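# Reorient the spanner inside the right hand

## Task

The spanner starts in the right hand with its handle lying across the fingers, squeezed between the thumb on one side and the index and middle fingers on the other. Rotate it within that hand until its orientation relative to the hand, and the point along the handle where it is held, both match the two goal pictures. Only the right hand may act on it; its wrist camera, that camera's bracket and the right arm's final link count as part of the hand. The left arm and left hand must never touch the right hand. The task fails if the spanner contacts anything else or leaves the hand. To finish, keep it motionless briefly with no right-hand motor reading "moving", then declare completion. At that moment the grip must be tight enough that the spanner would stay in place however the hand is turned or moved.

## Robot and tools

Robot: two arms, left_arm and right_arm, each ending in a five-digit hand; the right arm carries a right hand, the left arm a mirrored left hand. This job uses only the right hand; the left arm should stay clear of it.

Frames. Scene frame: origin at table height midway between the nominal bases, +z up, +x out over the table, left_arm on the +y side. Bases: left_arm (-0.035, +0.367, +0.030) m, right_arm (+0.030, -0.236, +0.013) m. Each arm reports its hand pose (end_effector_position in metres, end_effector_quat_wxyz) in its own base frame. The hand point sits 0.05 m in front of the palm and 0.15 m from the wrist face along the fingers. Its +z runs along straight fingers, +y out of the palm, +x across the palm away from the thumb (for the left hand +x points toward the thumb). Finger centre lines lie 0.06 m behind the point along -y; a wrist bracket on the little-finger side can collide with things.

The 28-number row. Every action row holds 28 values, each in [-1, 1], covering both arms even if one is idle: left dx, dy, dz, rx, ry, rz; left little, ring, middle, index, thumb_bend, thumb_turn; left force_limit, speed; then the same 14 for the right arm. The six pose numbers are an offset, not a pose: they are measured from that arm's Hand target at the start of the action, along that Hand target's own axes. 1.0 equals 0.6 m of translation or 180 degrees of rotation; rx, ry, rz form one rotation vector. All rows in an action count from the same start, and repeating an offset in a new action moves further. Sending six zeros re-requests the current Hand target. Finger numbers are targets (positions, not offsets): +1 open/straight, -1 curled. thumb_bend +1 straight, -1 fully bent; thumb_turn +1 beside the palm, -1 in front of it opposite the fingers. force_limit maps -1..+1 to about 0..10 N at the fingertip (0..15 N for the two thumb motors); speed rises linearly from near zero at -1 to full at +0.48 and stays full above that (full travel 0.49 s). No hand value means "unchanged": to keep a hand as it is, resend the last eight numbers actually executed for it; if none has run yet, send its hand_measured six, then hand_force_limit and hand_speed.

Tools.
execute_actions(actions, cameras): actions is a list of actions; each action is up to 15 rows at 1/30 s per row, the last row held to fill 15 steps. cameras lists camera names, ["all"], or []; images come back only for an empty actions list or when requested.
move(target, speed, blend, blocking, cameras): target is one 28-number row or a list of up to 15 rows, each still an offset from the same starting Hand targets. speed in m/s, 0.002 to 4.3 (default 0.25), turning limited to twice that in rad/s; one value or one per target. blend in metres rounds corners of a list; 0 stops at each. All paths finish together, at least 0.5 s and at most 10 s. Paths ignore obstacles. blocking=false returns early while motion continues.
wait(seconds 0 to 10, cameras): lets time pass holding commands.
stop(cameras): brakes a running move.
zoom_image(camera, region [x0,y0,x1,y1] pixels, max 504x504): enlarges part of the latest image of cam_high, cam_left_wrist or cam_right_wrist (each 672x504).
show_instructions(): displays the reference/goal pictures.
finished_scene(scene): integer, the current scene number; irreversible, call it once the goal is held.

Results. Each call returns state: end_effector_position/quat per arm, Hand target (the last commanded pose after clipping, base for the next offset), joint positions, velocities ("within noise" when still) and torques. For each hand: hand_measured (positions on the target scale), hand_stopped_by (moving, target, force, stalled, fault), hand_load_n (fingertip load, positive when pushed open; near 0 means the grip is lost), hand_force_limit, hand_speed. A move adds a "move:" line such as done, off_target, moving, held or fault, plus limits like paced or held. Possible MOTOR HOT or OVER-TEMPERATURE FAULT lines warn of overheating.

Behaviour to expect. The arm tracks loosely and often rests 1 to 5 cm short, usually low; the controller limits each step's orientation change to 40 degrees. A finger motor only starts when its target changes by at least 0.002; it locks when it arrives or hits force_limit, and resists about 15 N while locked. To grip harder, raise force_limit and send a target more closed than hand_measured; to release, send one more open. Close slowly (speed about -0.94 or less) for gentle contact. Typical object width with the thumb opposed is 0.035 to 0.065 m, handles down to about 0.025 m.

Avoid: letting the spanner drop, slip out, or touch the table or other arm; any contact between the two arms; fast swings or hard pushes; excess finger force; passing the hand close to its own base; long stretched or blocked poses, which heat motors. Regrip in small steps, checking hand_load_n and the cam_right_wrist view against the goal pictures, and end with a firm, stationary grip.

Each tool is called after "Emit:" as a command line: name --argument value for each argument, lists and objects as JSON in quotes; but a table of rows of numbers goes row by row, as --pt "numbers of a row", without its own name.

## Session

Emit:
show_instructions

Emit:
execute_actions --actions '[]'

Reference images for this scene: goal picture from the wrist camera place, goal picture from beyond the fingertips, FIVE-FINGER LEFT HAND page 1, FIVE-FINGER HAND page 1.

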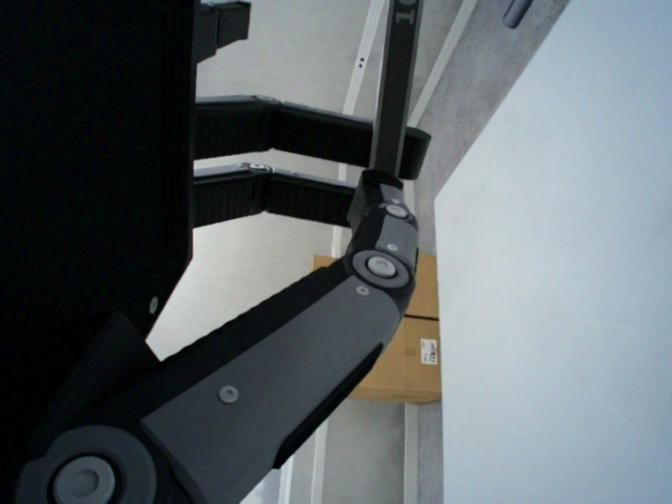

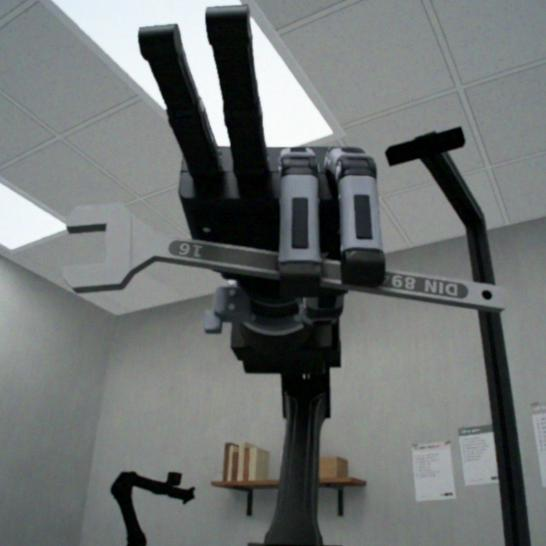

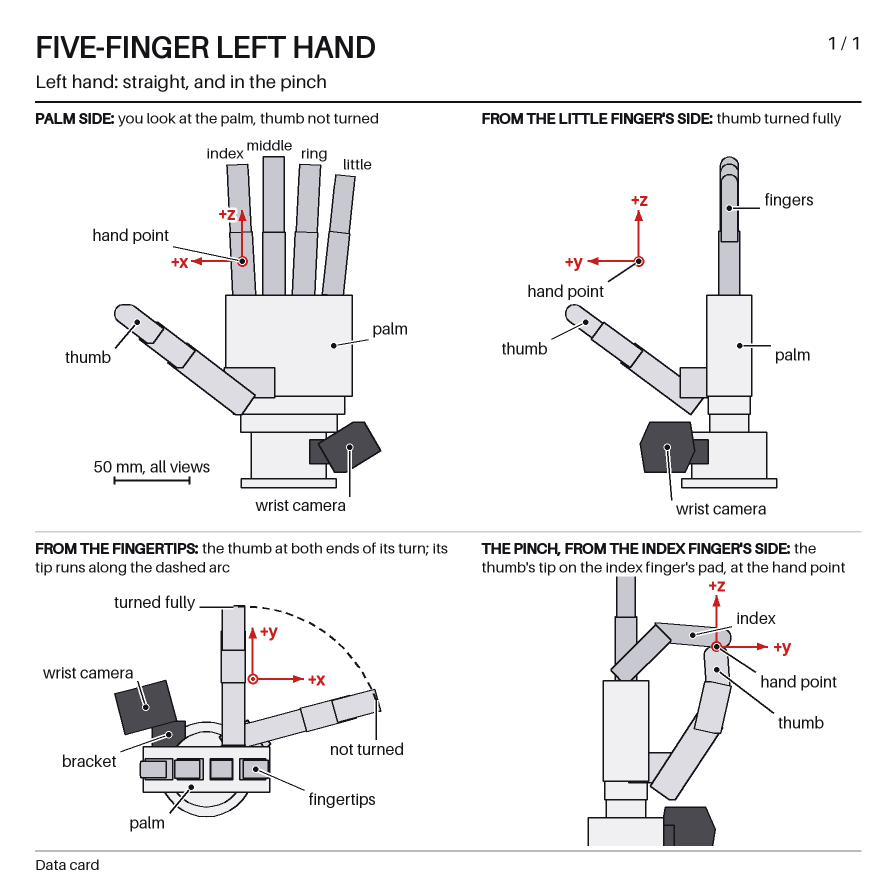

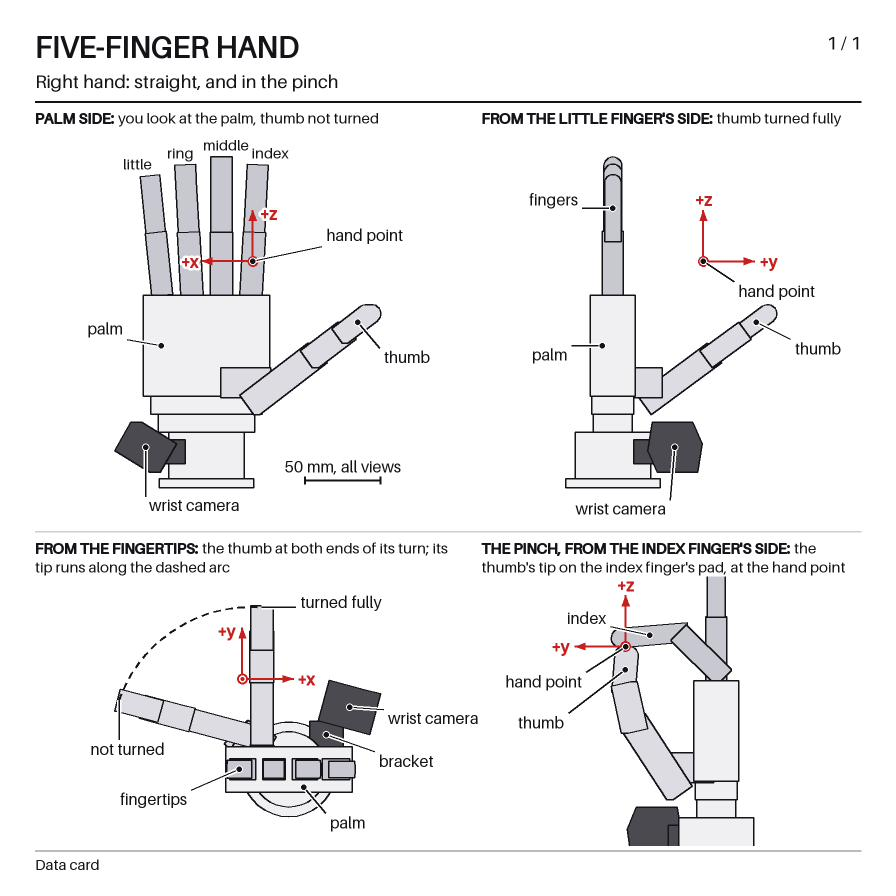

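Scene clock: 0.00 s.
left_arm: end_effector_position=(+0.4055, +0.3508, +0.4249) hand_measured=(+1.000, +1.000, +1.000, +1.000, +1.000, +1.000) hand_load_n=(+0.0, +0.0, +0.0, +0.0, +0.0, +0.0) hand_stopped_by=(target, target, target, target, target, target) hand_force_limit=0.00 hand_speed=-0.80 end_effector_quat_wxyz=(+0.654, -0.651, +0.278, -0.268) | right_arm: end_effector_position=(+0.4068, +0.1982, +0.2843) hand_measured=(+1.000, +1.000, -0.174, -0.170, +0.026, -0.900) hand_load_n=(+0.0, +0.0, +11.0, +10.5, +1.0, +0.0) hand_stopped_by=(target, target, force, force, target, target) hand_force_limit=1.00 hand_speed=-0.90 end_effector_quat_wxyz=(+0.594, -0.601, +0.387, -0.369)
Joint positions: left_arm=[0.766 1.029 1.018 0.01 -0.012 0.014] | right_arm=[0.341 0.843 0.556 0.265 -0.103 0.014]
Joint velocities: within noise
Joint torques (N m): no reading
Heat: left arm: hottest elbow 30 °C; right arm: hottest elbow 31 °C.
Hand target: left_arm +0.4065, +0.3518, +0.4467; +0.666, -0.638, +0.272, -0.274 | right_arm +0.4107, +0.1996, +0.2985; +0.601, -0.595, +0.382, -0.374
camera_calibration:
cam_left_wrist: T_world_to_cam=[[0.154348, -0.228382, 0.961259, -0.398043], [0.223125, -0.939727, -0.259093, 0.349921], [0.962493, 0.254471, -0.0940872, -0.321816], [0, 0, 0, 1]] pos_world=[0.293107, 0.319817, 0.443006]
cam_right_wrist: T_world_to_cam=[[0.0737273, -0.176568, -0.981523, 0.290005], [-0.832959, 0.530308, -0.157966, 0.275654], [0.548401, 0.829215, -0.107975, -0.244406], [0, 0, 0, 1]] pos_world=[0.342259, 0.107689, 0.3018]

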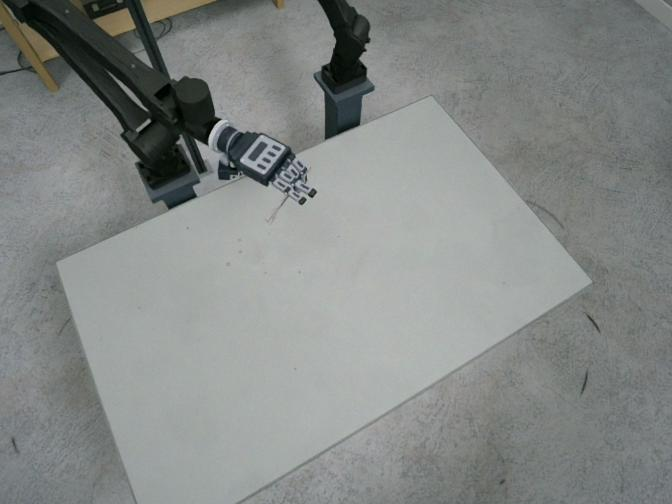

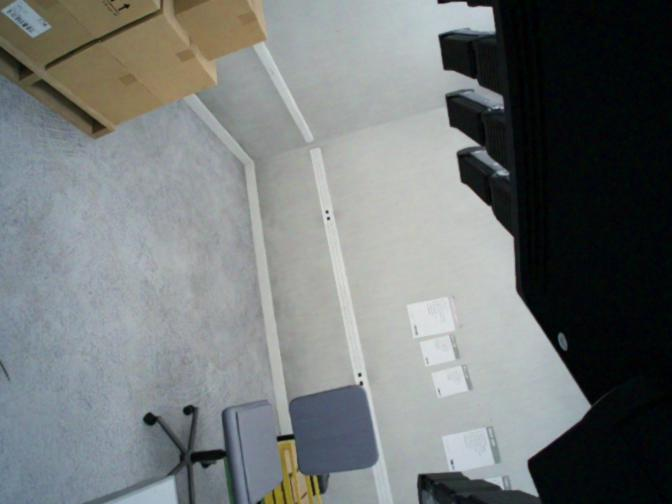

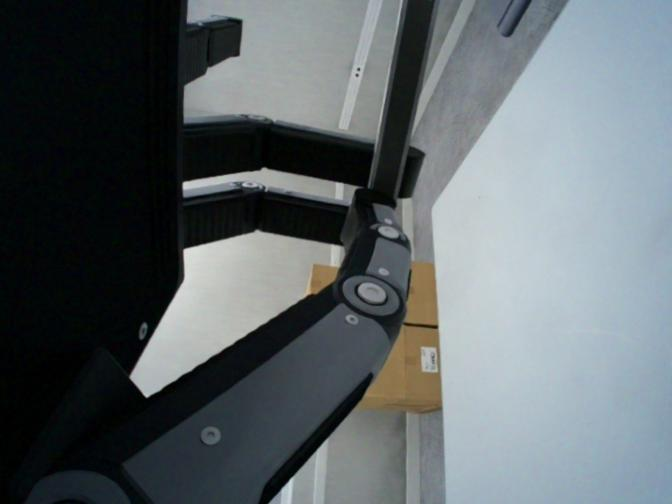

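Emit:
zoom_image --camera "cam_right_wrist" --region '[300, 0, 460, 240]'

Emit:
zoom_image --camera "cam_right_wrist" --region '[180, 0, 460, 260]'

Emit:
zoom_image --camera "cam_high" --region '[230, 130, 340, 240]'

Scaled by 2.100 from the camera's 672x504 image, which has a finer 960x720 frame.

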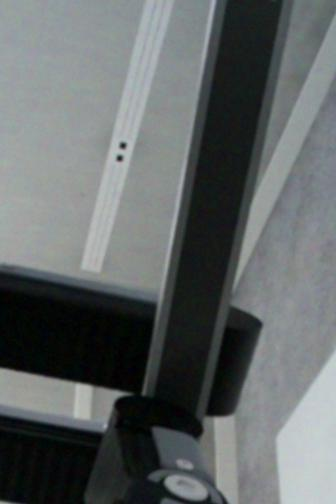

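Scaled by 1.800 from the camera's 672x504 image, which has a finer 960x720 frame.

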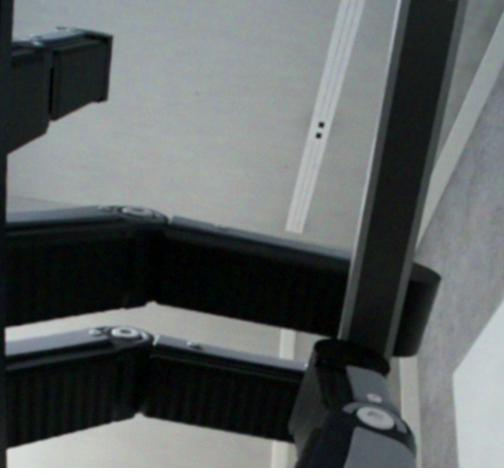

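Scaled by 4.582 from the camera's 672x504 image, which has a finer 960x720 frame.

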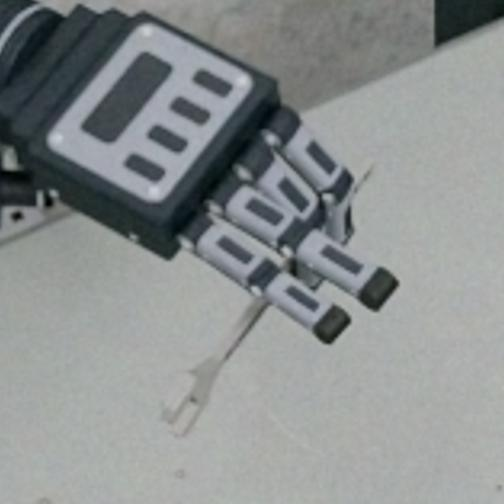

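Emit:
move --target '[0,0,0,0,0,0,1,1,1,1,1,1,0,-0.8,0.1408,-0.25,-0.0838,0.2971,0.0786,0.149,1,1,-0.174,-0.170,0.026,-0.9,1,-0.9]' --speed 0.3 --cameras '["cam_high","cam_right_wrist"]'

Emit:
zoom_image --camera "cam_high" --region '[190, 110, 270, 200]'

Emit:
zoom_image --camera "cam_right_wrist" --region '[180, 0, 460, 260]'

Scene clock: 39.30 s.
left_arm: end_effector_position=(+0.4055, +0.3508, +0.4249) hand_measured=(+1.000, +1.000, +1.000, +1.000, +1.000, +1.000) hand_load_n=(+0.0, +0.0, +0.0, +0.0, +0.0, +0.0) hand_stopped_by=(target, target, target, target, target, target) hand_force_limit=0.00 hand_speed=-0.80 end_effector_quat_wxyz=(+0.654, -0.651, +0.278, -0.268) | right_arm: end_effector_position=(+0.4040, +0.0961, +0.4381) hand_measured=(+1.000, +1.000, -0.174, -0.170, +0.026, -0.900) hand_load_n=(+0.0, +0.0, +11.0, +10.5, +1.0, -0.5) hand_stopped_by=(target, target, force, force, target, target) hand_force_limit=1.00 hand_speed=-0.90 end_effector_quat_wxyz=(+0.808, -0.126, +0.373, -0.438)
Joint positions: left_arm=[0.766 1.029 1.018 0.01 -0.012 0.014] | right_arm=[0.248 1.028 0.407 1.429 0.298 0.451]
Joint torques (N m): left_arm=[-0.67 -6.24 10.32 2.1 0.11 -0.02] | right_arm=[-0.09 -1.79 9.7 2.36 -0.1 0.28]
Heat: left arm: hottest elbow 44 °C; right arm: hottest elbow 43 °C.
Hand target: left_arm +0.4065, +0.3518, +0.4467; +0.666, -0.638, +0.272, -0.274 | right_arm +0.4022, +0.0998, +0.4473; +0.819, -0.115, +0.365, -0.427
Off the commanded pose: left_arm 0.022 m, 2 deg | right_arm 0.010 m, 2 deg.
move: off_target (left_arm)
camera_calibration:
cam_right_wrist: T_world_to_cam=[[0.679839, 0.405096, -0.611323, -0.0398868], [-0.54179, 0.839233, -0.0463901, 0.15567], [0.49425, 0.362746, 0.79002, -0.468269], [0, 0, 0, 1]] pos_world=[0.342899, 0.0553778, 0.35278]
Images, in order (width x height): cam_high 672x504, cam_right_wrist 672x504.

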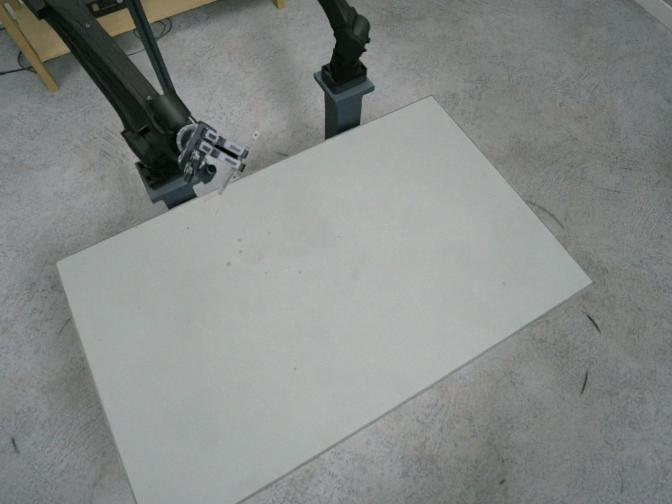

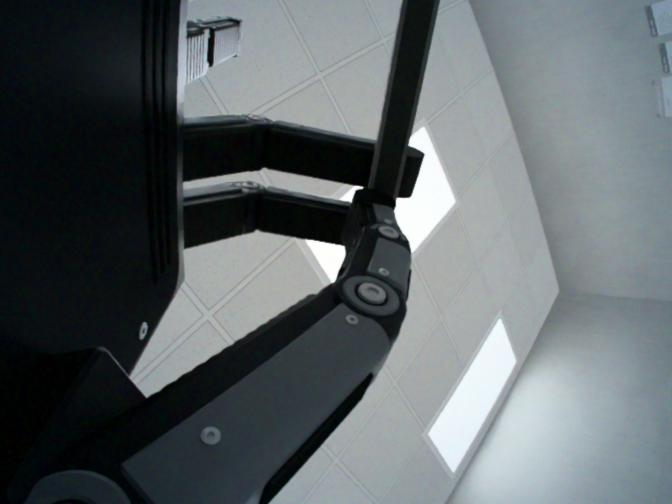

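Scaled by 5.600 from the camera's 672x504 image, which has a finer 960x720 frame.

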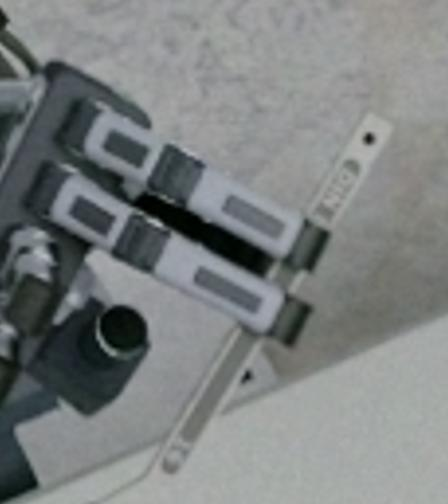

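Scaled by 1.800 from the camera's 672x504 image, which has a finer 960x720 frame.

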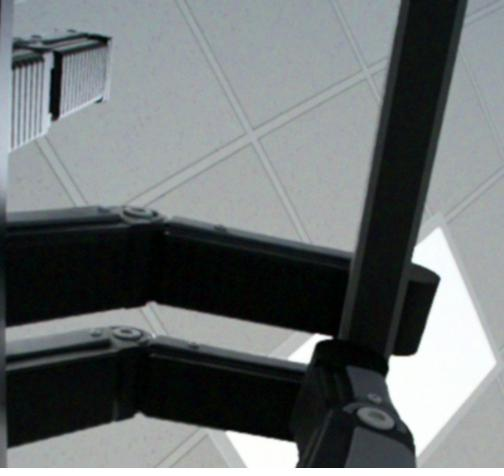

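Emit:
move --target '[0,0,0,0,0,0,1,1,1,1,1,1,0,-0.8,0,0,0,-0.2577,-0.1912,-0.7018,1,1,-0.174,-0.170,0.026,-0.9,1,-0.9]' --speed 0.3 --cameras '["cam_high","cam_right_wrist"]'

Emit:
zoom_image --camera "cam_right_wrist" --region '[180, 0, 460, 260]'

Emit:
zoom_image --camera "cam_high" --region '[190, 100, 290, 200]'

Scene clock: 51.77 s.
left_arm: end_effector_position=(+0.4055, +0.3508, +0.4249) hand_measured=(+1.000, +1.000, +1.000, +1.000, +1.000, +1.000) hand_load_n=(+0.0, +0.0, +0.0, +0.0, +0.0, +0.0) hand_stopped_by=(target, target, target, target, target, target) hand_force_limit=0.00 hand_speed=-0.80 end_effector_quat_wxyz=(+0.654, -0.651, +0.278, -0.268) | right_arm: end_effector_position=(+0.3994, +0.0931, +0.4104) hand_measured=(+1.000, +1.000, -0.174, -0.170, +0.026, -0.900) hand_load_n=(+0.0, +0.0, +11.0, +10.5, +0.5, +0.0) hand_stopped_by=(target, target, force, force, target, target) hand_force_limit=1.00 hand_speed=-0.90 end_effector_quat_wxyz=(+0.034, +0.720, +0.027, +0.692)
Joint positions: left_arm=[0.766 1.029 1.018 0.01 -0.012 0.014] | right_arm=[0.654 0.793 0.791 -0.047 0.665 -1.626]
Joint torques (N m): left_arm=[-0.73 -6.3 10.32 2.1 0.11 -0.02] | right_arm=[1.08 -1.61 16.79 1.39 0.21 -0.23]
Heat: left arm: hottest elbow 46 °C; right arm: hottest elbow 43 °C.
Hand target: left_arm +0.4065, +0.3518, +0.4467; +0.666, -0.638, +0.272, -0.274 | right_arm +0.4022, +0.0998, +0.4474; +0.028, +0.706, +0.026, +0.707
Off the commanded pose: left_arm 0.022 m, 2 deg | right_arm 0.038 m, 2 deg.
move: off_target (left_arm, right_arm)
camera_calibration:
cam_right_wrist: T_world_to_cam=[[0.0128892, -0.957242, 0.289002, -0.0287598], [-0.555423, -0.24719, -0.793979, 0.567751], [0.831468, -0.150285, -0.53486, 0.0137299], [0, 0, 0, 1]] pos_world=[0.304296, 0.114876, 0.466437]
Images, in order (width x height): cam_high 672x504, cam_right_wrist 672x504.

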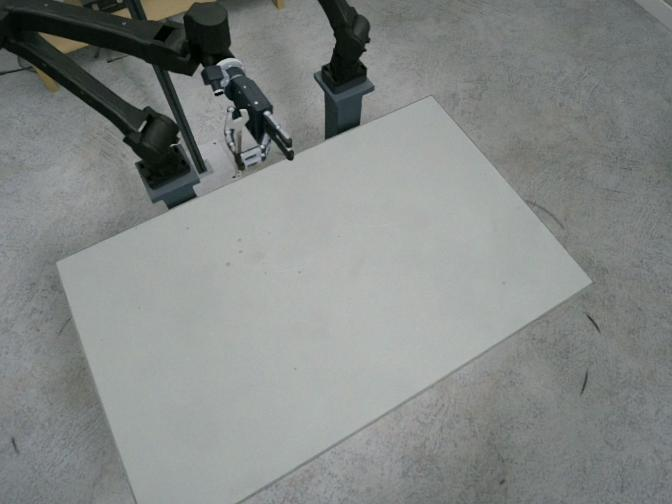

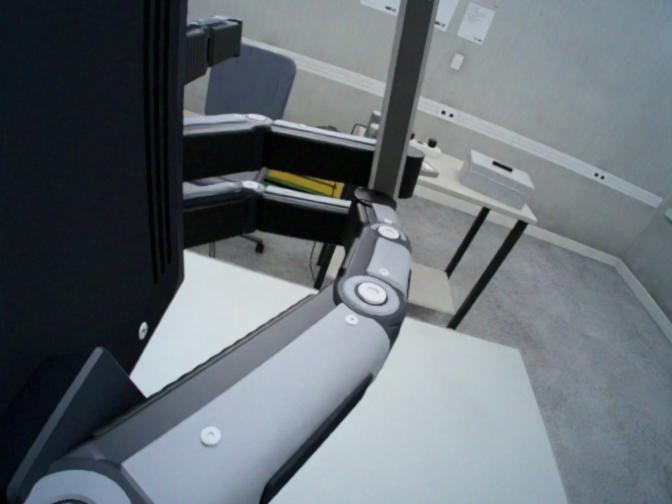

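Scaled by 1.800 from the camera's 672x504 image, which has a finer 960x720 frame.

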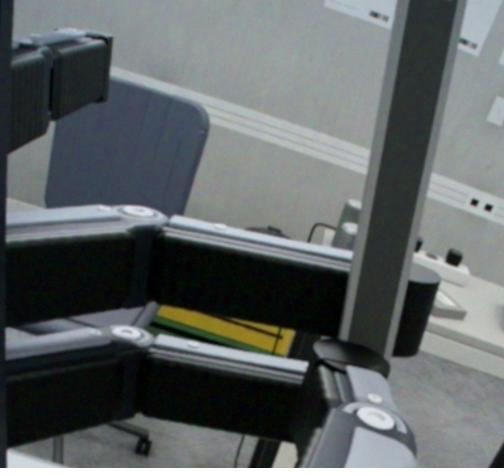

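Scaled by 5.040 from the camera's 672x504 image, which has a finer 960x720 frame.

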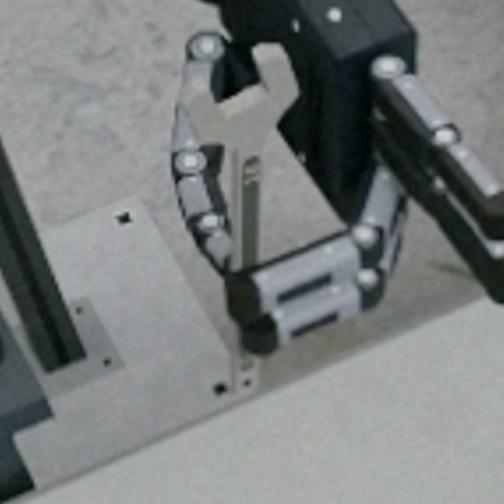

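Emit:
execute_actions --actions '[[[0,0,0,0,0,0,1,1,1,1,1,1,0,-0.8,0,0,0,0,0,0,1,1,-0.161,-0.157,0.026,-0.9,1,-0.94]]]'

Scene clock: 55.17 s.
left_arm: end_effector_position=(+0.4055, +0.3508, +0.4249) hand_measured=(+1.000, +1.000, +1.000, +1.000, +1.000, +1.000) hand_load_n=(+0.0, +0.0, +0.0, +0.0, +0.0, +0.0) hand_stopped_by=(target, target, target, target, target, target) hand_force_limit=0.00 hand_speed=-0.80 end_effector_quat_wxyz=(+0.654, -0.651, +0.278, -0.268) | right_arm: end_effector_position=(+0.3994, +0.0931, +0.4104) hand_measured=(+1.000, +1.000, -0.158, -0.156, +0.026, -0.900) hand_load_n=(+0.0, +0.0, +5.0, +4.5, +0.5, +0.0) hand_stopped_by=(target, target, target, target, target, target) hand_force_limit=1.00 hand_speed=-0.94 end_effector_quat_wxyz=(+0.034, +0.720, +0.027, +0.692)
Joint positions: left_arm=[0.766 1.029 1.018 0.01 -0.012 0.014] | right_arm=[0.654 0.793 0.791 -0.047 0.665 -1.626]
Joint torques (N m): left_arm=[-0.73 -6.24 10.32 2.1 0.11 -0.02] | right_arm=[0.21 -0.73 16.8 1.44 0.21 -0.21]
Heat: left arm: hottest elbow 46 °C; right arm: hottest elbow 45 °C.
Hand target: left_arm +0.4065, +0.3518, +0.4467; +0.666, -0.638, +0.272, -0.274 | right_arm +0.4022, +0.0998, +0.4474; +0.028, +0.706, +0.026, +0.707
Off the commanded pose: left_arm 0.022 m, 2 deg | right_arm 0.038 m, 2 deg.
Step readings (end_effector_position of left_arm | right_arm):
0: (+0.4055, +0.3508, +0.4249) | (+0.3994, +0.0931, +0.4104)
1: (+0.4055, +0.3508, +0.4249) | (+0.3994, +0.0931, +0.4104)
2: (+0.4055, +0.3508, +0.4249) | (+0.3994, +0.0931, +0.4104)
4: (+0.4055, +0.3508, +0.4249) | (+0.3994, +0.0931, +0.4104)
8: (+0.4055, +0.3508, +0.4249) | (+0.3994, +0.0931, +0.4104)
15: (+0.4055, +0.3508, +0.4249) | (+0.3994, +0.0931, +0.4104)

Emit:
execute_actions --actions '[[[0,0,0,0,0,0,1,1,1,1,1,1,0,-0.8,0,0,0,0,0,0,1,1,-0.143,-0.140,0.026,-0.9,1,0.3],[0,0,0,0,0,0,1,1,1,1,1,1,0,-0.8,0,0,0,0,0,0,1,1,-0.143,-0.140,0.026,-0.9,1,0.3],[0,0,0,0,0,0,1,1,1,1,1,1,0,-0.8,0,0,0,0,0,0,1,1,-0.143,-0.140,0.026,-0.9,1,0.3],[0,0,0,0,0,0,1,1,1,1,1,1,0,-0.8,0,0,0,0,0,0,1,1,-0.163,-0.160,0.026,-0.9,1,0.3]]]' --cameras '["cam_high", "cam_right_wrist"]'

Emit:
zoom_image --camera "cam_high" --region '[190, 100, 290, 200]'

Emit:
zoom_image --camera "cam_right_wrist" --region '[180, 0, 460, 260]'

Scene clock: 59.67 s.
left_arm: end_effector_position=(+0.4055, +0.3508, +0.4249) hand_measured=(+1.000, +1.000, +1.000, +1.000, +1.000, +1.000) hand_load_n=(+0.0, +0.0, +0.0, +0.0, +0.0, -0.5) hand_stopped_by=(target, target, target, target, target, target) hand_force_limit=0.00 hand_speed=-0.80 end_effector_quat_wxyz=(+0.654, -0.651, +0.278, -0.268) | right_arm: end_effector_position=(+0.3994, +0.0930, +0.4104) hand_measured=(+1.000, +1.000, -0.160, -0.158, +0.026, -0.900) hand_load_n=(+0.0, +0.0, +5.5, +6.0, +0.5, +0.5) hand_stopped_by=(target, target, target, target, target, target) hand_force_limit=1.00 hand_speed=0.30 end_effector_quat_wxyz=(+0.034, +0.720, +0.027, +0.692)
Joint positions: left_arm=[0.766 1.029 1.018 0.01 -0.012 0.014] | right_arm=[0.654 0.793 0.791 -0.048 0.665 -1.627]
Joint torques (N m): left_arm=[-0.67 -6.36 10.33 2.09 0.11 -0.02] | right_arm=[0.15 -1.79 16.55 1.37 0.18 -0.21]
Heat: left arm: hottest elbow 47 °C; right arm: hottest elbow 48 °C.
Hand target: left_arm +0.4065, +0.3518, +0.4467; +0.666, -0.638, +0.272, -0.274 | right_arm +0.4022, +0.0998, +0.4473; +0.028, +0.706, +0.026, +0.707
Off the commanded pose: left_arm 0.022 m, 2 deg | right_arm 0.038 m, 2 deg.
Step readings (end_effector_position of left_arm | right_arm):
0: (+0.4055, +0.3508, +0.4249) | (+0.3994, +0.0931, +0.4104)
1: (+0.4055, +0.3508, +0.4249) | (+0.3994, +0.0931, +0.4104)
2: (+0.4055, +0.3508, +0.4249) | (+0.3994, +0.0931, +0.4104)
4: (+0.4055, +0.3508, +0.4249) | (+0.3994, +0.0930, +0.4104)
8: (+0.4055, +0.3508, +0.4249) | (+0.3994, +0.0930, +0.4104)
15: (+0.4055, +0.3508, +0.4249) | (+0.3994, +0.0930, +0.4104)
camera_calibration:
cam_right_wrist: T_world_to_cam=[[0.0126171, -0.956838, 0.290348, -0.0293556], [-0.55579, -0.248095, -0.79344, 0.567713], [0.831227, -0.151362, -0.534931, 0.0139604], [0, 0, 0, 1]] pos_world=[0.304295, 0.114871, 0.466437]
Images, in order (width x height): cam_high 672x504, cam_right_wrist 672x504.

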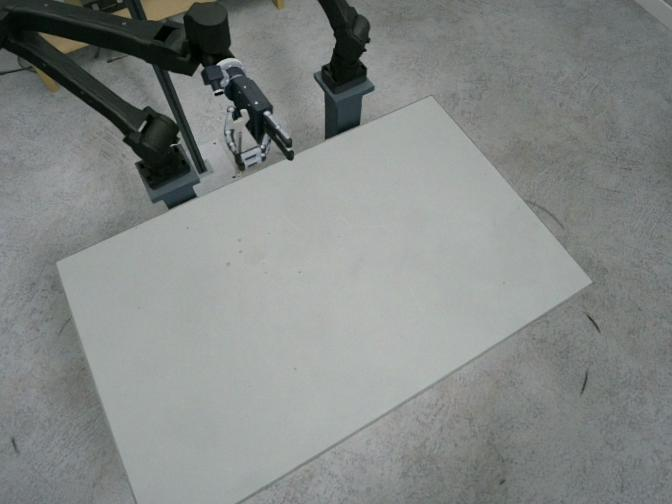

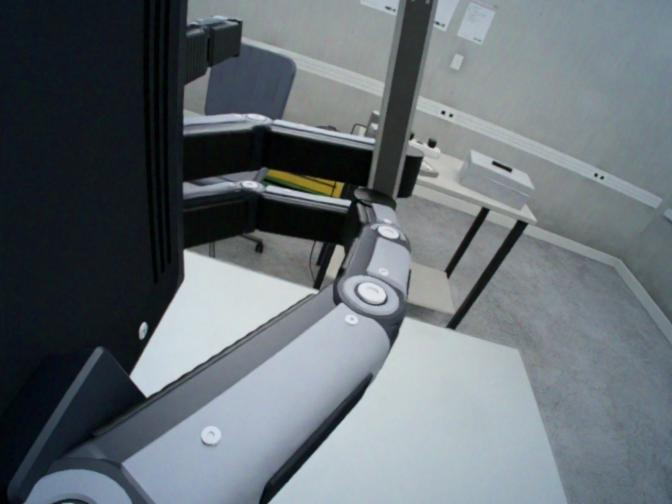

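Scaled by 5.040 from the camera's 672x504 image, which has a finer 960x720 frame.

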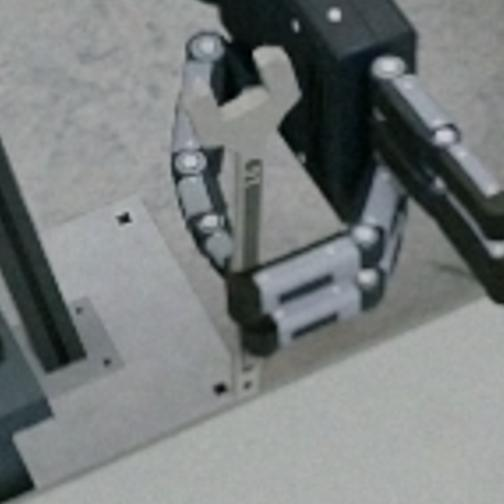

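Scaled by 1.800 from the camera's 672x504 image, which has a finer 960x720 frame.

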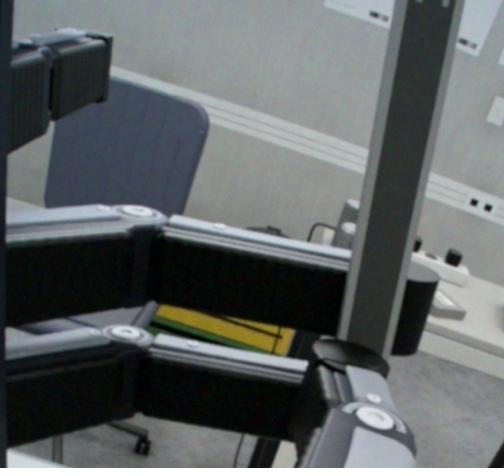

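Emit:
execute_actions --actions '[[[0,0,0,0,0,0,1,1,1,1,1,1,0,-0.8,0,0,0,0,0,0,1,1,-0.141,-0.138,0.026,-0.9,1,0.3],[0,0,0,0,0,0,1,1,1,1,1,1,0,-0.8,0,0,0,0,0,0,1,1,-0.141,-0.138,0.026,-0.9,1,0.3],[0,0,0,0,0,0,1,1,1,1,1,1,0,-0.8,0,0,0,0,0,0,1,1,-0.141,-0.138,0.026,-0.9,1,0.3],[0,0,0,0,0,0,1,1,1,1,1,1,0,-0.8,0,0,0,0,0,0,1,1,-0.163,-0.160,0.026,-0.9,1,0.3]],[[0,0,0,0,0,0,1,1,1,1,1,1,0,-0.8,0,0,0,0,0,0,1,1,-0.141,-0.138,0.026,-0.9,1,0.3],[0,0,0,0,0,0,1,1,1,1,1,1,0,-0.8,0,0,0,0,0,0,1,1,-0.141,-0.138,0.026,-0.9,1,0.3],[0,0,0,0,0,0,1,1,1,1,1,1,0,-0.8,0,0,0,0,0,0,1,1,-0.141,-0.138,0.026,-0.9,1,0.3],[0,0,0,0,0,0,1,1,1,1,1,1,0,-0.8,0,0,0,0,0,0,1,1,-0.163,-0.160,0.026,-0.9,1,0.3]]]' --cameras '["cam_high", "cam_right_wrist"]'

Emit:
zoom_image --camera "cam_high" --region '[190, 100, 290, 200]'

Emit:
zoom_image --camera "cam_right_wrist" --region '[180, 0, 460, 260]'

Scene clock: 65.93 s.
left_arm: end_effector_position=(+0.4055, +0.3508, +0.4249) hand_measured=(+1.000, +1.000, +1.000, +1.000, +1.000, +1.000) hand_load_n=(+0.0, +0.0, +0.0, +0.0, +0.0, +0.0) hand_stopped_by=(target, target, target, target, target, target) hand_force_limit=0.00 hand_speed=-0.80 end_effector_quat_wxyz=(+0.654, -0.651, +0.278, -0.268) | right_arm: end_effector_position=(+0.3994, +0.0929, +0.4104) hand_measured=(+1.000, +1.000, -0.160, -0.158, +0.026, -0.900) hand_load_n=(+0.0, +0.0, +6.0, +6.0, +0.0, +0.5) hand_stopped_by=(target, target, target, target, target, target) hand_force_limit=1.00 hand_speed=0.30 end_effector_quat_wxyz=(+0.035, +0.720, +0.027, +0.692)
Joint positions: left_arm=[0.766 1.029 1.018 0.01 -0.012 0.014] | right_arm=[0.654 0.793 0.791 -0.048 0.666 -1.628]
Joint torques (N m): left_arm=[-0.67 -6.36 10.33 2.11 0.11 -0.02] | right_arm=[0.32 -1.14 16.72 1.4 0.16 -0.18]
Heat: left arm: hottest elbow 48 °C; right arm: hottest elbow 52 °C.
Hand target: left_arm +0.4065, +0.3518, +0.4467; +0.666, -0.638, +0.272, -0.274 | right_arm +0.4022, +0.0998, +0.4473; +0.028, +0.706, +0.026, +0.707
Off the commanded pose: left_arm 0.022 m, 2 deg | right_arm 0.038 m, 2 deg.
Step readings (end_effector_position of left_arm | right_arm):
0: (+0.4055, +0.3508, +0.4249) | (+0.3994, +0.0930, +0.4104)
1: (+0.4055, +0.3508, +0.4249) | (+0.3994, +0.0930, +0.4104)
2: (+0.4055, +0.3508, +0.4249) | (+0.3994, +0.0930, +0.4104)
4: (+0.4055, +0.3508, +0.4249) | (+0.3994, +0.0930, +0.4104)
8: (+0.4055, +0.3508, +0.4249) | (+0.3994, +0.0929, +0.4104)
15: (+0.4055, +0.3508, +0.4249) | (+0.3994, +0.0929, +0.4104)
16: (+0.4055, +0.3508, +0.4249) | (+0.3994, +0.0929, +0.4104)
17: (+0.4055, +0.3508, +0.4249) | (+0.3994, +0.0929, +0.4104)
19: (+0.4055, +0.3508, +0.4249) | (+0.3994, +0.0929, +0.4104)
23: (+0.4055, +0.3508, +0.4249) | (+0.3994, +0.0929, +0.4104)
30: (+0.4055, +0.3508, +0.4249) | (+0.3994, +0.0929, +0.4104)
camera_calibration:
cam_right_wrist: T_world_to_cam=[[0.0122686, -0.956617, 0.29109, -0.0296529], [-0.555842, -0.248514, -0.793272, 0.567778], [0.831197, -0.152068, -0.534777, 0.0140323], [0, 0, 0, 1]] pos_world=[0.304295, 0.114868, 0.466538]
Images, in order (width x height): cam_high 672x504, cam_right_wrist 672x504.

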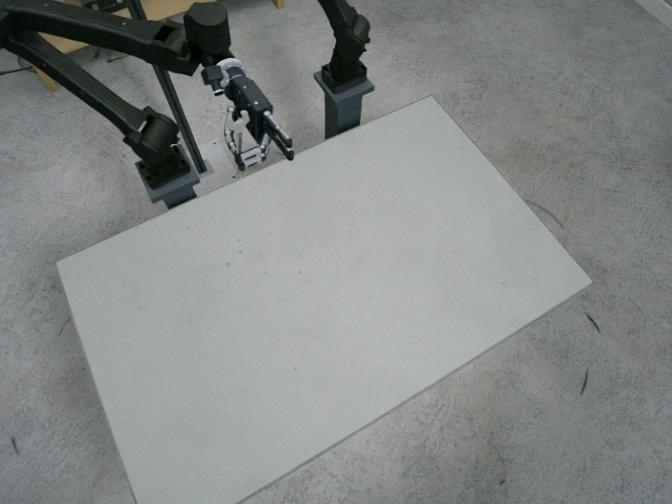

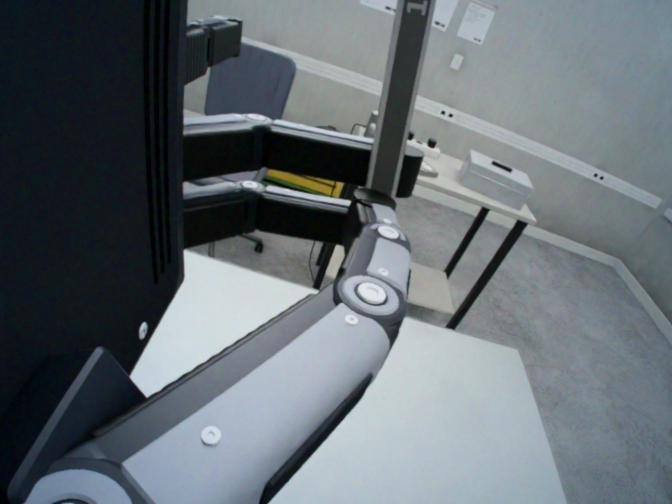

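Scaled by 5.040 from the camera's 672x504 image, which has a finer 960x720 frame.

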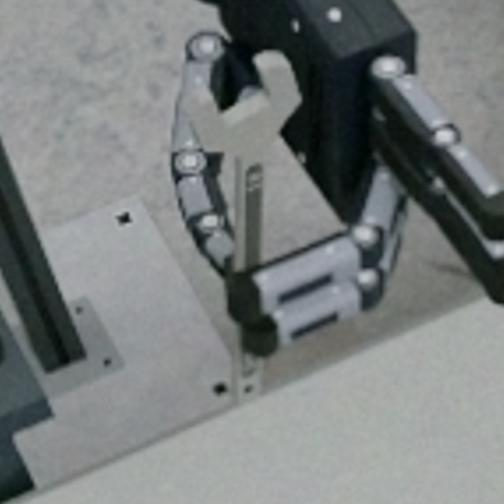

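Scaled by 1.800 from the camera's 672x504 image, which has a finer 960x720 frame.

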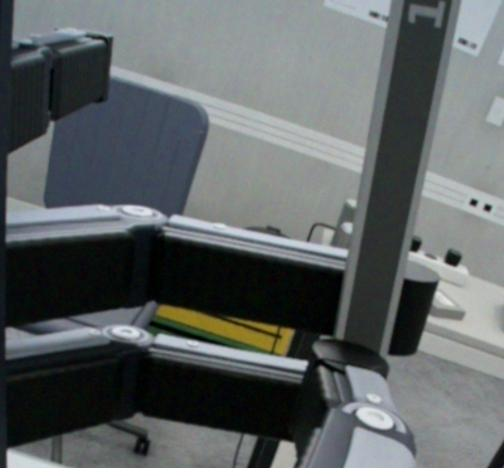

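Emit:
execute_actions --actions '[[[0,0,0,0,0,0,1,1,1,1,1,1,0,-0.8,0,0,0,0,0,0,1,1,-0.140,-0.137,0.026,-0.9,1,0.3],[0,0,0,0,0,0,1,1,1,1,1,1,0,-0.8,0,0,0,0,0,0,1,1,-0.140,-0.137,0.026,-0.9,1,0.3],[0,0,0,0,0,0,1,1,1,1,1,1,0,-0.8,0,0,0,0,0,0,1,1,-0.140,-0.137,0.026,-0.9,1,0.3],[0,0,0,0,0,0,1,1,1,1,1,1,0,-0.8,0,0,0,0,0,0,1,1,-0.163,-0.160,0.026,-0.9,1,0.3]],[[0,0,0,0,0,0,1,1,1,1,1,1,0,-0.8,0,0,0,0,0,0,1,1,-0.140,-0.137,0.026,-0.9,1,0.3],[0,0,0,0,0,0,1,1,1,1,1,1,0,-0.8,0,0,0,0,0,0,1,1,-0.140,-0.137,0.026,-0.9,1,0.3],[0,0,0,0,0,0,1,1,1,1,1,1,0,-0.8,0,0,0,0,0,0,1,1,-0.140,-0.137,0.026,-0.9,1,0.3],[0,0,0,0,0,0,1,1,1,1,1,1,0,-0.8,0,0,0,0,0,0,1,1,-0.163,-0.160,0.026,-0.9,1,0.3]],[[0,0,0,0,0,0,1,1,1,1,1,1,0,-0.8,0,0,0,0,0,0,1,1,-0.140,-0.137,0.026,-0.9,1,0.3],[0,0,0,0,0,0,1,1,1,1,1,1,0,-0.8,0,0,0,0,0,0,1,1,-0.140,-0.137,0.026,-0.9,1,0.3],[0,0,0,0,0,0,1,1,1,1,1,1,0,-0.8,0,0,0,0,0,0,1,1,-0.140,-0.137,0.026,-0.9,1,0.3],[0,0,0,0,0,0,1,1,1,1,1,1,0,-0.8,0,0,0,0,0,0,1,1,-0.163,-0.160,0.026,-0.9,1,0.3]]]' --cameras '["cam_high", "cam_right_wrist"]'

Emit:
zoom_image --camera "cam_right_wrist" --region '[180, 0, 460, 260]'

Scene clock: 73.67 s.
left_arm: end_effector_position=(+0.4055, +0.3508, +0.4249) hand_measured=(+1.000, +1.000, +1.000, +1.000, +1.000, +1.000) hand_load_n=(-0.5, +0.0, +0.0, -0.5, +0.0, -0.5) hand_stopped_by=(target, target, target, target, target, target) hand_force_limit=0.00 hand_speed=-0.80 end_effector_quat_wxyz=(+0.654, -0.651, +0.278, -0.268) | right_arm: end_effector_position=(+0.3993, +0.0928, +0.4104) hand_measured=(+1.000, +1.000, -0.160, -0.158, +0.026, -0.900) hand_load_n=(+0.0, +0.0, +5.5, +6.5, +0.5, +0.5) hand_stopped_by=(target, target, target, target, target, target) hand_force_limit=1.00 hand_speed=0.30 end_effector_quat_wxyz=(+0.035, +0.720, +0.027, +0.692)
Joint positions: left_arm=[0.766 1.029 1.018 0.01 -0.012 0.014] | right_arm=[0.654 0.793 0.791 -0.048 0.666 -1.629]
Joint torques (N m): left_arm=[-0.67 -6.3 10.32 2.1 0.11 -0.02] | right_arm=[0.15 -1.38 16.77 1.5 0.2 -0.17]
Heat: left arm: hottest elbow 48 °C; right arm: hottest elbow 55 °C.
Hand target: left_arm +0.4065, +0.3518, +0.4467; +0.666, -0.638, +0.272, -0.274 | right_arm +0.4022, +0.0997, +0.4473; +0.028, +0.706, +0.026, +0.707
Off the commanded pose: left_arm 0.022 m, 2 deg | right_arm 0.038 m, 2 deg.
Step readings (end_effector_position of left_arm | right_arm):
0: (+0.4055, +0.3508, +0.4249) | (+0.3994, +0.0929, +0.4104)
1: (+0.4055, +0.3508, +0.4249) | (+0.3994, +0.0929, +0.4104)
2: (+0.4055, +0.3508, +0.4249) | (+0.3994, +0.0929, +0.4104)
4: (+0.4055, +0.3508, +0.4249) | (+0.3994, +0.0929, +0.4105)
8: (+0.4055, +0.3508, +0.4249) | (+0.3994, +0.0929, +0.4105)
15: (+0.4055, +0.3508, +0.4249) | (+0.3994, +0.0929, +0.4105)
16: (+0.4055, +0.3508, +0.4249) | (+0.3994, +0.0929, +0.4105)
17: (+0.4055, +0.3508, +0.4249) | (+0.3994, +0.0929, +0.4105)
19: (+0.4055, +0.3508, +0.4249) | (+0.3994, +0.0929, +0.4105)
23: (+0.4055, +0.3508, +0.4249) | (+0.3994, +0.0929, +0.4105)
30: (+0.4055, +0.3508, +0.4249) | (+0.3994, +0.0929, +0.4105)
31: (+0.4055, +0.3508, +0.4249) | (+0.3994, +0.0929, +0.4105)
32: (+0.4055, +0.3508, +0.4249) | (+0.3994, +0.0929, +0.4105)
34: (+0.4055, +0.3508, +0.4249) | (+0.3994, +0.0929, +0.4104)
38: (+0.4055, +0.3508, +0.4249) | (+0.3993, +0.0928, +0.4104)
45: (+0.4055, +0.3508, +0.4249) | (+0.3993, +0.0928, +0.4104)
camera_calibration:
cam_right_wrist: T_world_to_cam=[[0.0120769, -0.956225, 0.292383, -0.0302469], [-0.55619, -0.24942, -0.792743, 0.56774], [0.830967, -0.153047, -0.534855, 0.0142516], [0, 0, 0, 1]] pos_world=[0.304294, 0.114864, 0.466538]
Images, in order (width x height): cam_high 672x504, cam_right_wrist 672x504.

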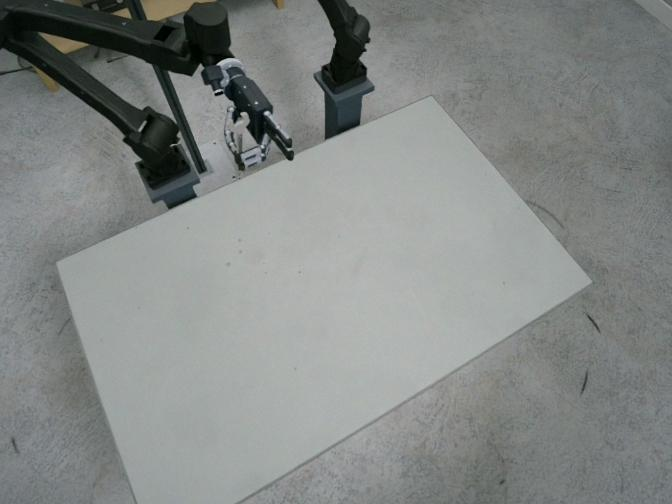

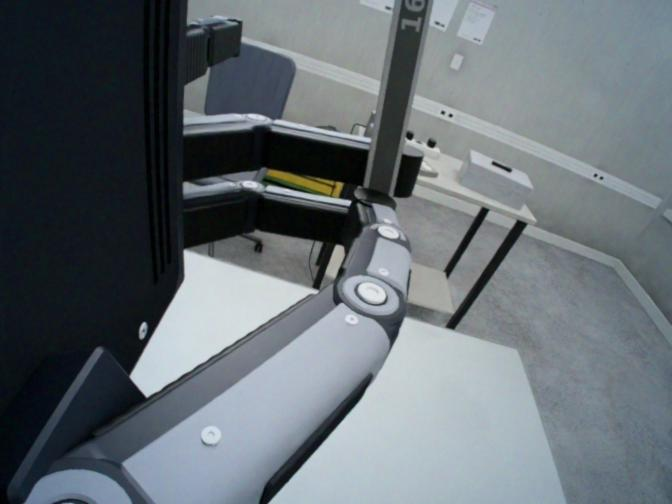

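Scaled by 1.800 from the camera's 672x504 image, which has a finer 960x720 frame.

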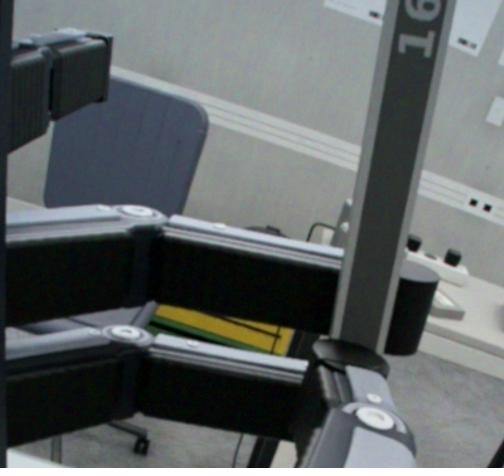

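Emit:
execute_actions --actions '[[[0,0,0,0,0,0,1,1,1,1,1,1,0,-0.8,0,0,0,0,0,0,1,1,-0.140,-0.137,0.026,-0.9,1,0.3],[0,0,0,0,0,0,1,1,1,1,1,1,0,-0.8,0,0,0,0,0,0,1,1,-0.140,-0.137,0.026,-0.9,1,0.3],[0,0,0,0,0,0,1,1,1,1,1,1,0,-0.8,0,0,0,0,0,0,1,1,-0.140,-0.137,0.026,-0.9,1,0.3],[0,0,0,0,0,0,1,1,1,1,1,1,0,-0.8,0,0,0,0,0,0,1,1,-0.163,-0.160,0.026,-0.9,1,0.3]],[[0,0,0,0,0,0,1,1,1,1,1,1,0,-0.8,0,0,0,0,0,0,1,1,-0.140,-0.137,0.026,-0.9,1,0.3],[0,0,0,0,0,0,1,1,1,1,1,1,0,-0.8,0,0,0,0,0,0,1,1,-0.140,-0.137,0.026,-0.9,1,0.3],[0,0,0,0,0,0,1,1,1,1,1,1,0,-0.8,0,0,0,0,0,0,1,1,-0.140,-0.137,0.026,-0.9,1,0.3],[0,0,0,0,0,0,1,1,1,1,1,1,0,-0.8,0,0,0,0,0,0,1,1,-0.163,-0.160,0.026,-0.9,1,0.3]]]' --cameras '["cam_high", "cam_right_wrist"]'

Emit:
zoom_image --camera "cam_right_wrist" --region '[180, 0, 460, 260]'

Scene clock: 86.80 s.
left_arm: end_effector_position=(+0.4055, +0.3508, +0.4249) hand_measured=(+1.000, +1.000, +1.000, +1.000, +1.000, +1.000) hand_load_n=(+0.0, +0.0, +0.0, +0.0, +0.0, +0.0) hand_stopped_by=(target, target, target, target, target, target) hand_force_limit=0.00 hand_speed=-0.80 end_effector_quat_wxyz=(+0.654, -0.651, +0.278, -0.268) | right_arm: end_effector_position=(+0.3994, +0.0928, +0.4105) hand_measured=(+1.000, +1.000, -0.160, -0.158, +0.026, -0.900) hand_load_n=(+0.0, +0.0, +5.5, +6.0, +0.5, +0.5) hand_stopped_by=(target, target, target, target, target, target) hand_force_limit=1.00 hand_speed=0.30 end_effector_quat_wxyz=(+0.036, +0.720, +0.028, +0.692)
Joint positions: left_arm=[0.766 1.029 1.018 0.01 -0.012 0.014] | right_arm=[0.654 0.793 0.791 -0.048 0.666 -1.629]
Joint torques (N m): left_arm=[-0.67 -6.3 10.33 2.1 0.11 -0.02] | right_arm=[0.44 -1.2 16.75 1.33 0.15 -0.21]
Heat: left arm: hottest elbow 49 °C; right arm: hottest elbow 59 °C.
Hand target: left_arm +0.4065, +0.3518, +0.4467; +0.666, -0.638, +0.272, -0.274 | right_arm +0.4022, +0.0998, +0.4473; +0.028, +0.706, +0.026, +0.707
Off the commanded pose: left_arm 0.022 m, 2 deg | right_arm 0.038 m, 2 deg.
Step readings (end_effector_position of left_arm | right_arm):
0: (+0.4055, +0.3508, +0.4249) | (+0.3993, +0.0928, +0.4104)
1: (+0.4055, +0.3508, +0.4249) | (+0.3993, +0.0928, +0.4104)
2: (+0.4055, +0.3508, +0.4249) | (+0.3993, +0.0928, +0.4104)
4: (+0.4055, +0.3508, +0.4249) | (+0.3993, +0.0928, +0.4104)
8: (+0.4055, +0.3508, +0.4249) | (+0.3993, +0.0928, +0.4104)
15: (+0.4055, +0.3508, +0.4249) | (+0.3993, +0.0928, +0.4104)
16: (+0.4055, +0.3508, +0.4249) | (+0.3993, +0.0928, +0.4104)
17: (+0.4055, +0.3508, +0.4249) | (+0.3993, +0.0928, +0.4104)
19: (+0.4055, +0.3508, +0.4249) | (+0.3994, +0.0928, +0.4105)
23: (+0.4055, +0.3508, +0.4249) | (+0.3994, +0.0928, +0.4105)
30: (+0.4055, +0.3508, +0.4249) | (+0.3994, +0.0928, +0.4105)
camera_calibration:
cam_right_wrist: T_world_to_cam=[[0.0120749, -0.956112, 0.292751, -0.0304321], [-0.556161, -0.24973, -0.792667, 0.567731], [0.830987, -0.153245, -0.534768, 0.0142276], [0, 0, 0, 1]] pos_world=[0.304294, 0.114863, 0.466539]
Images, in order (width x height): cam_high 672x504, cam_right_wrist 672x504.

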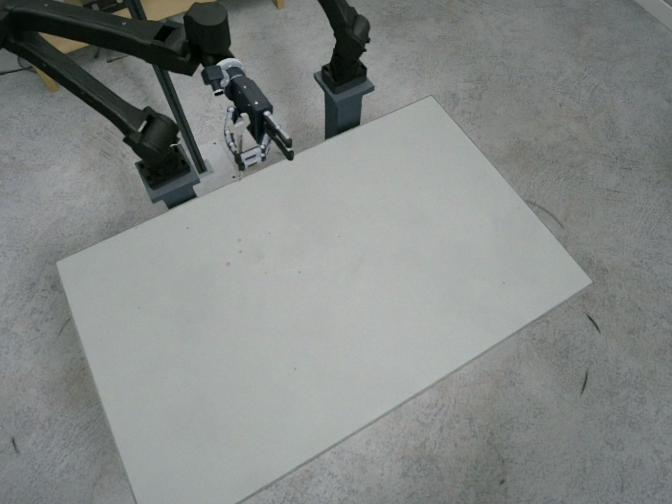

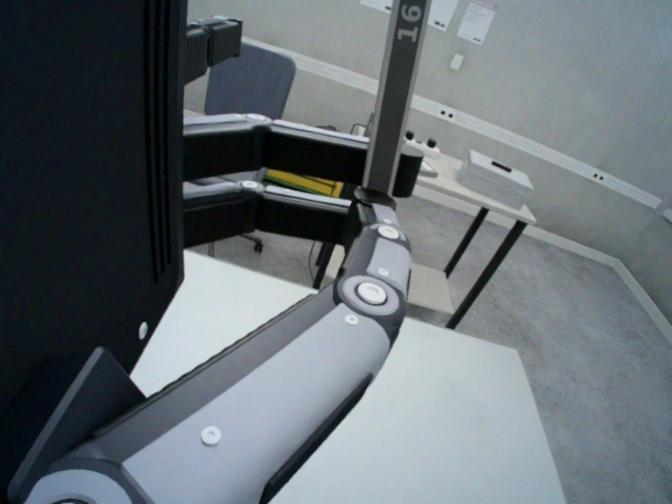

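Scaled by 1.800 from the camera's 672x504 image, which has a finer 960x720 frame.

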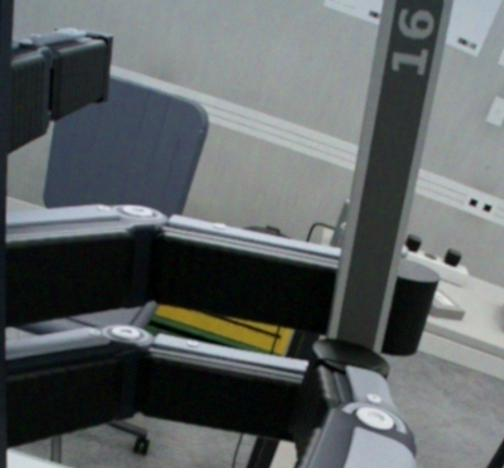

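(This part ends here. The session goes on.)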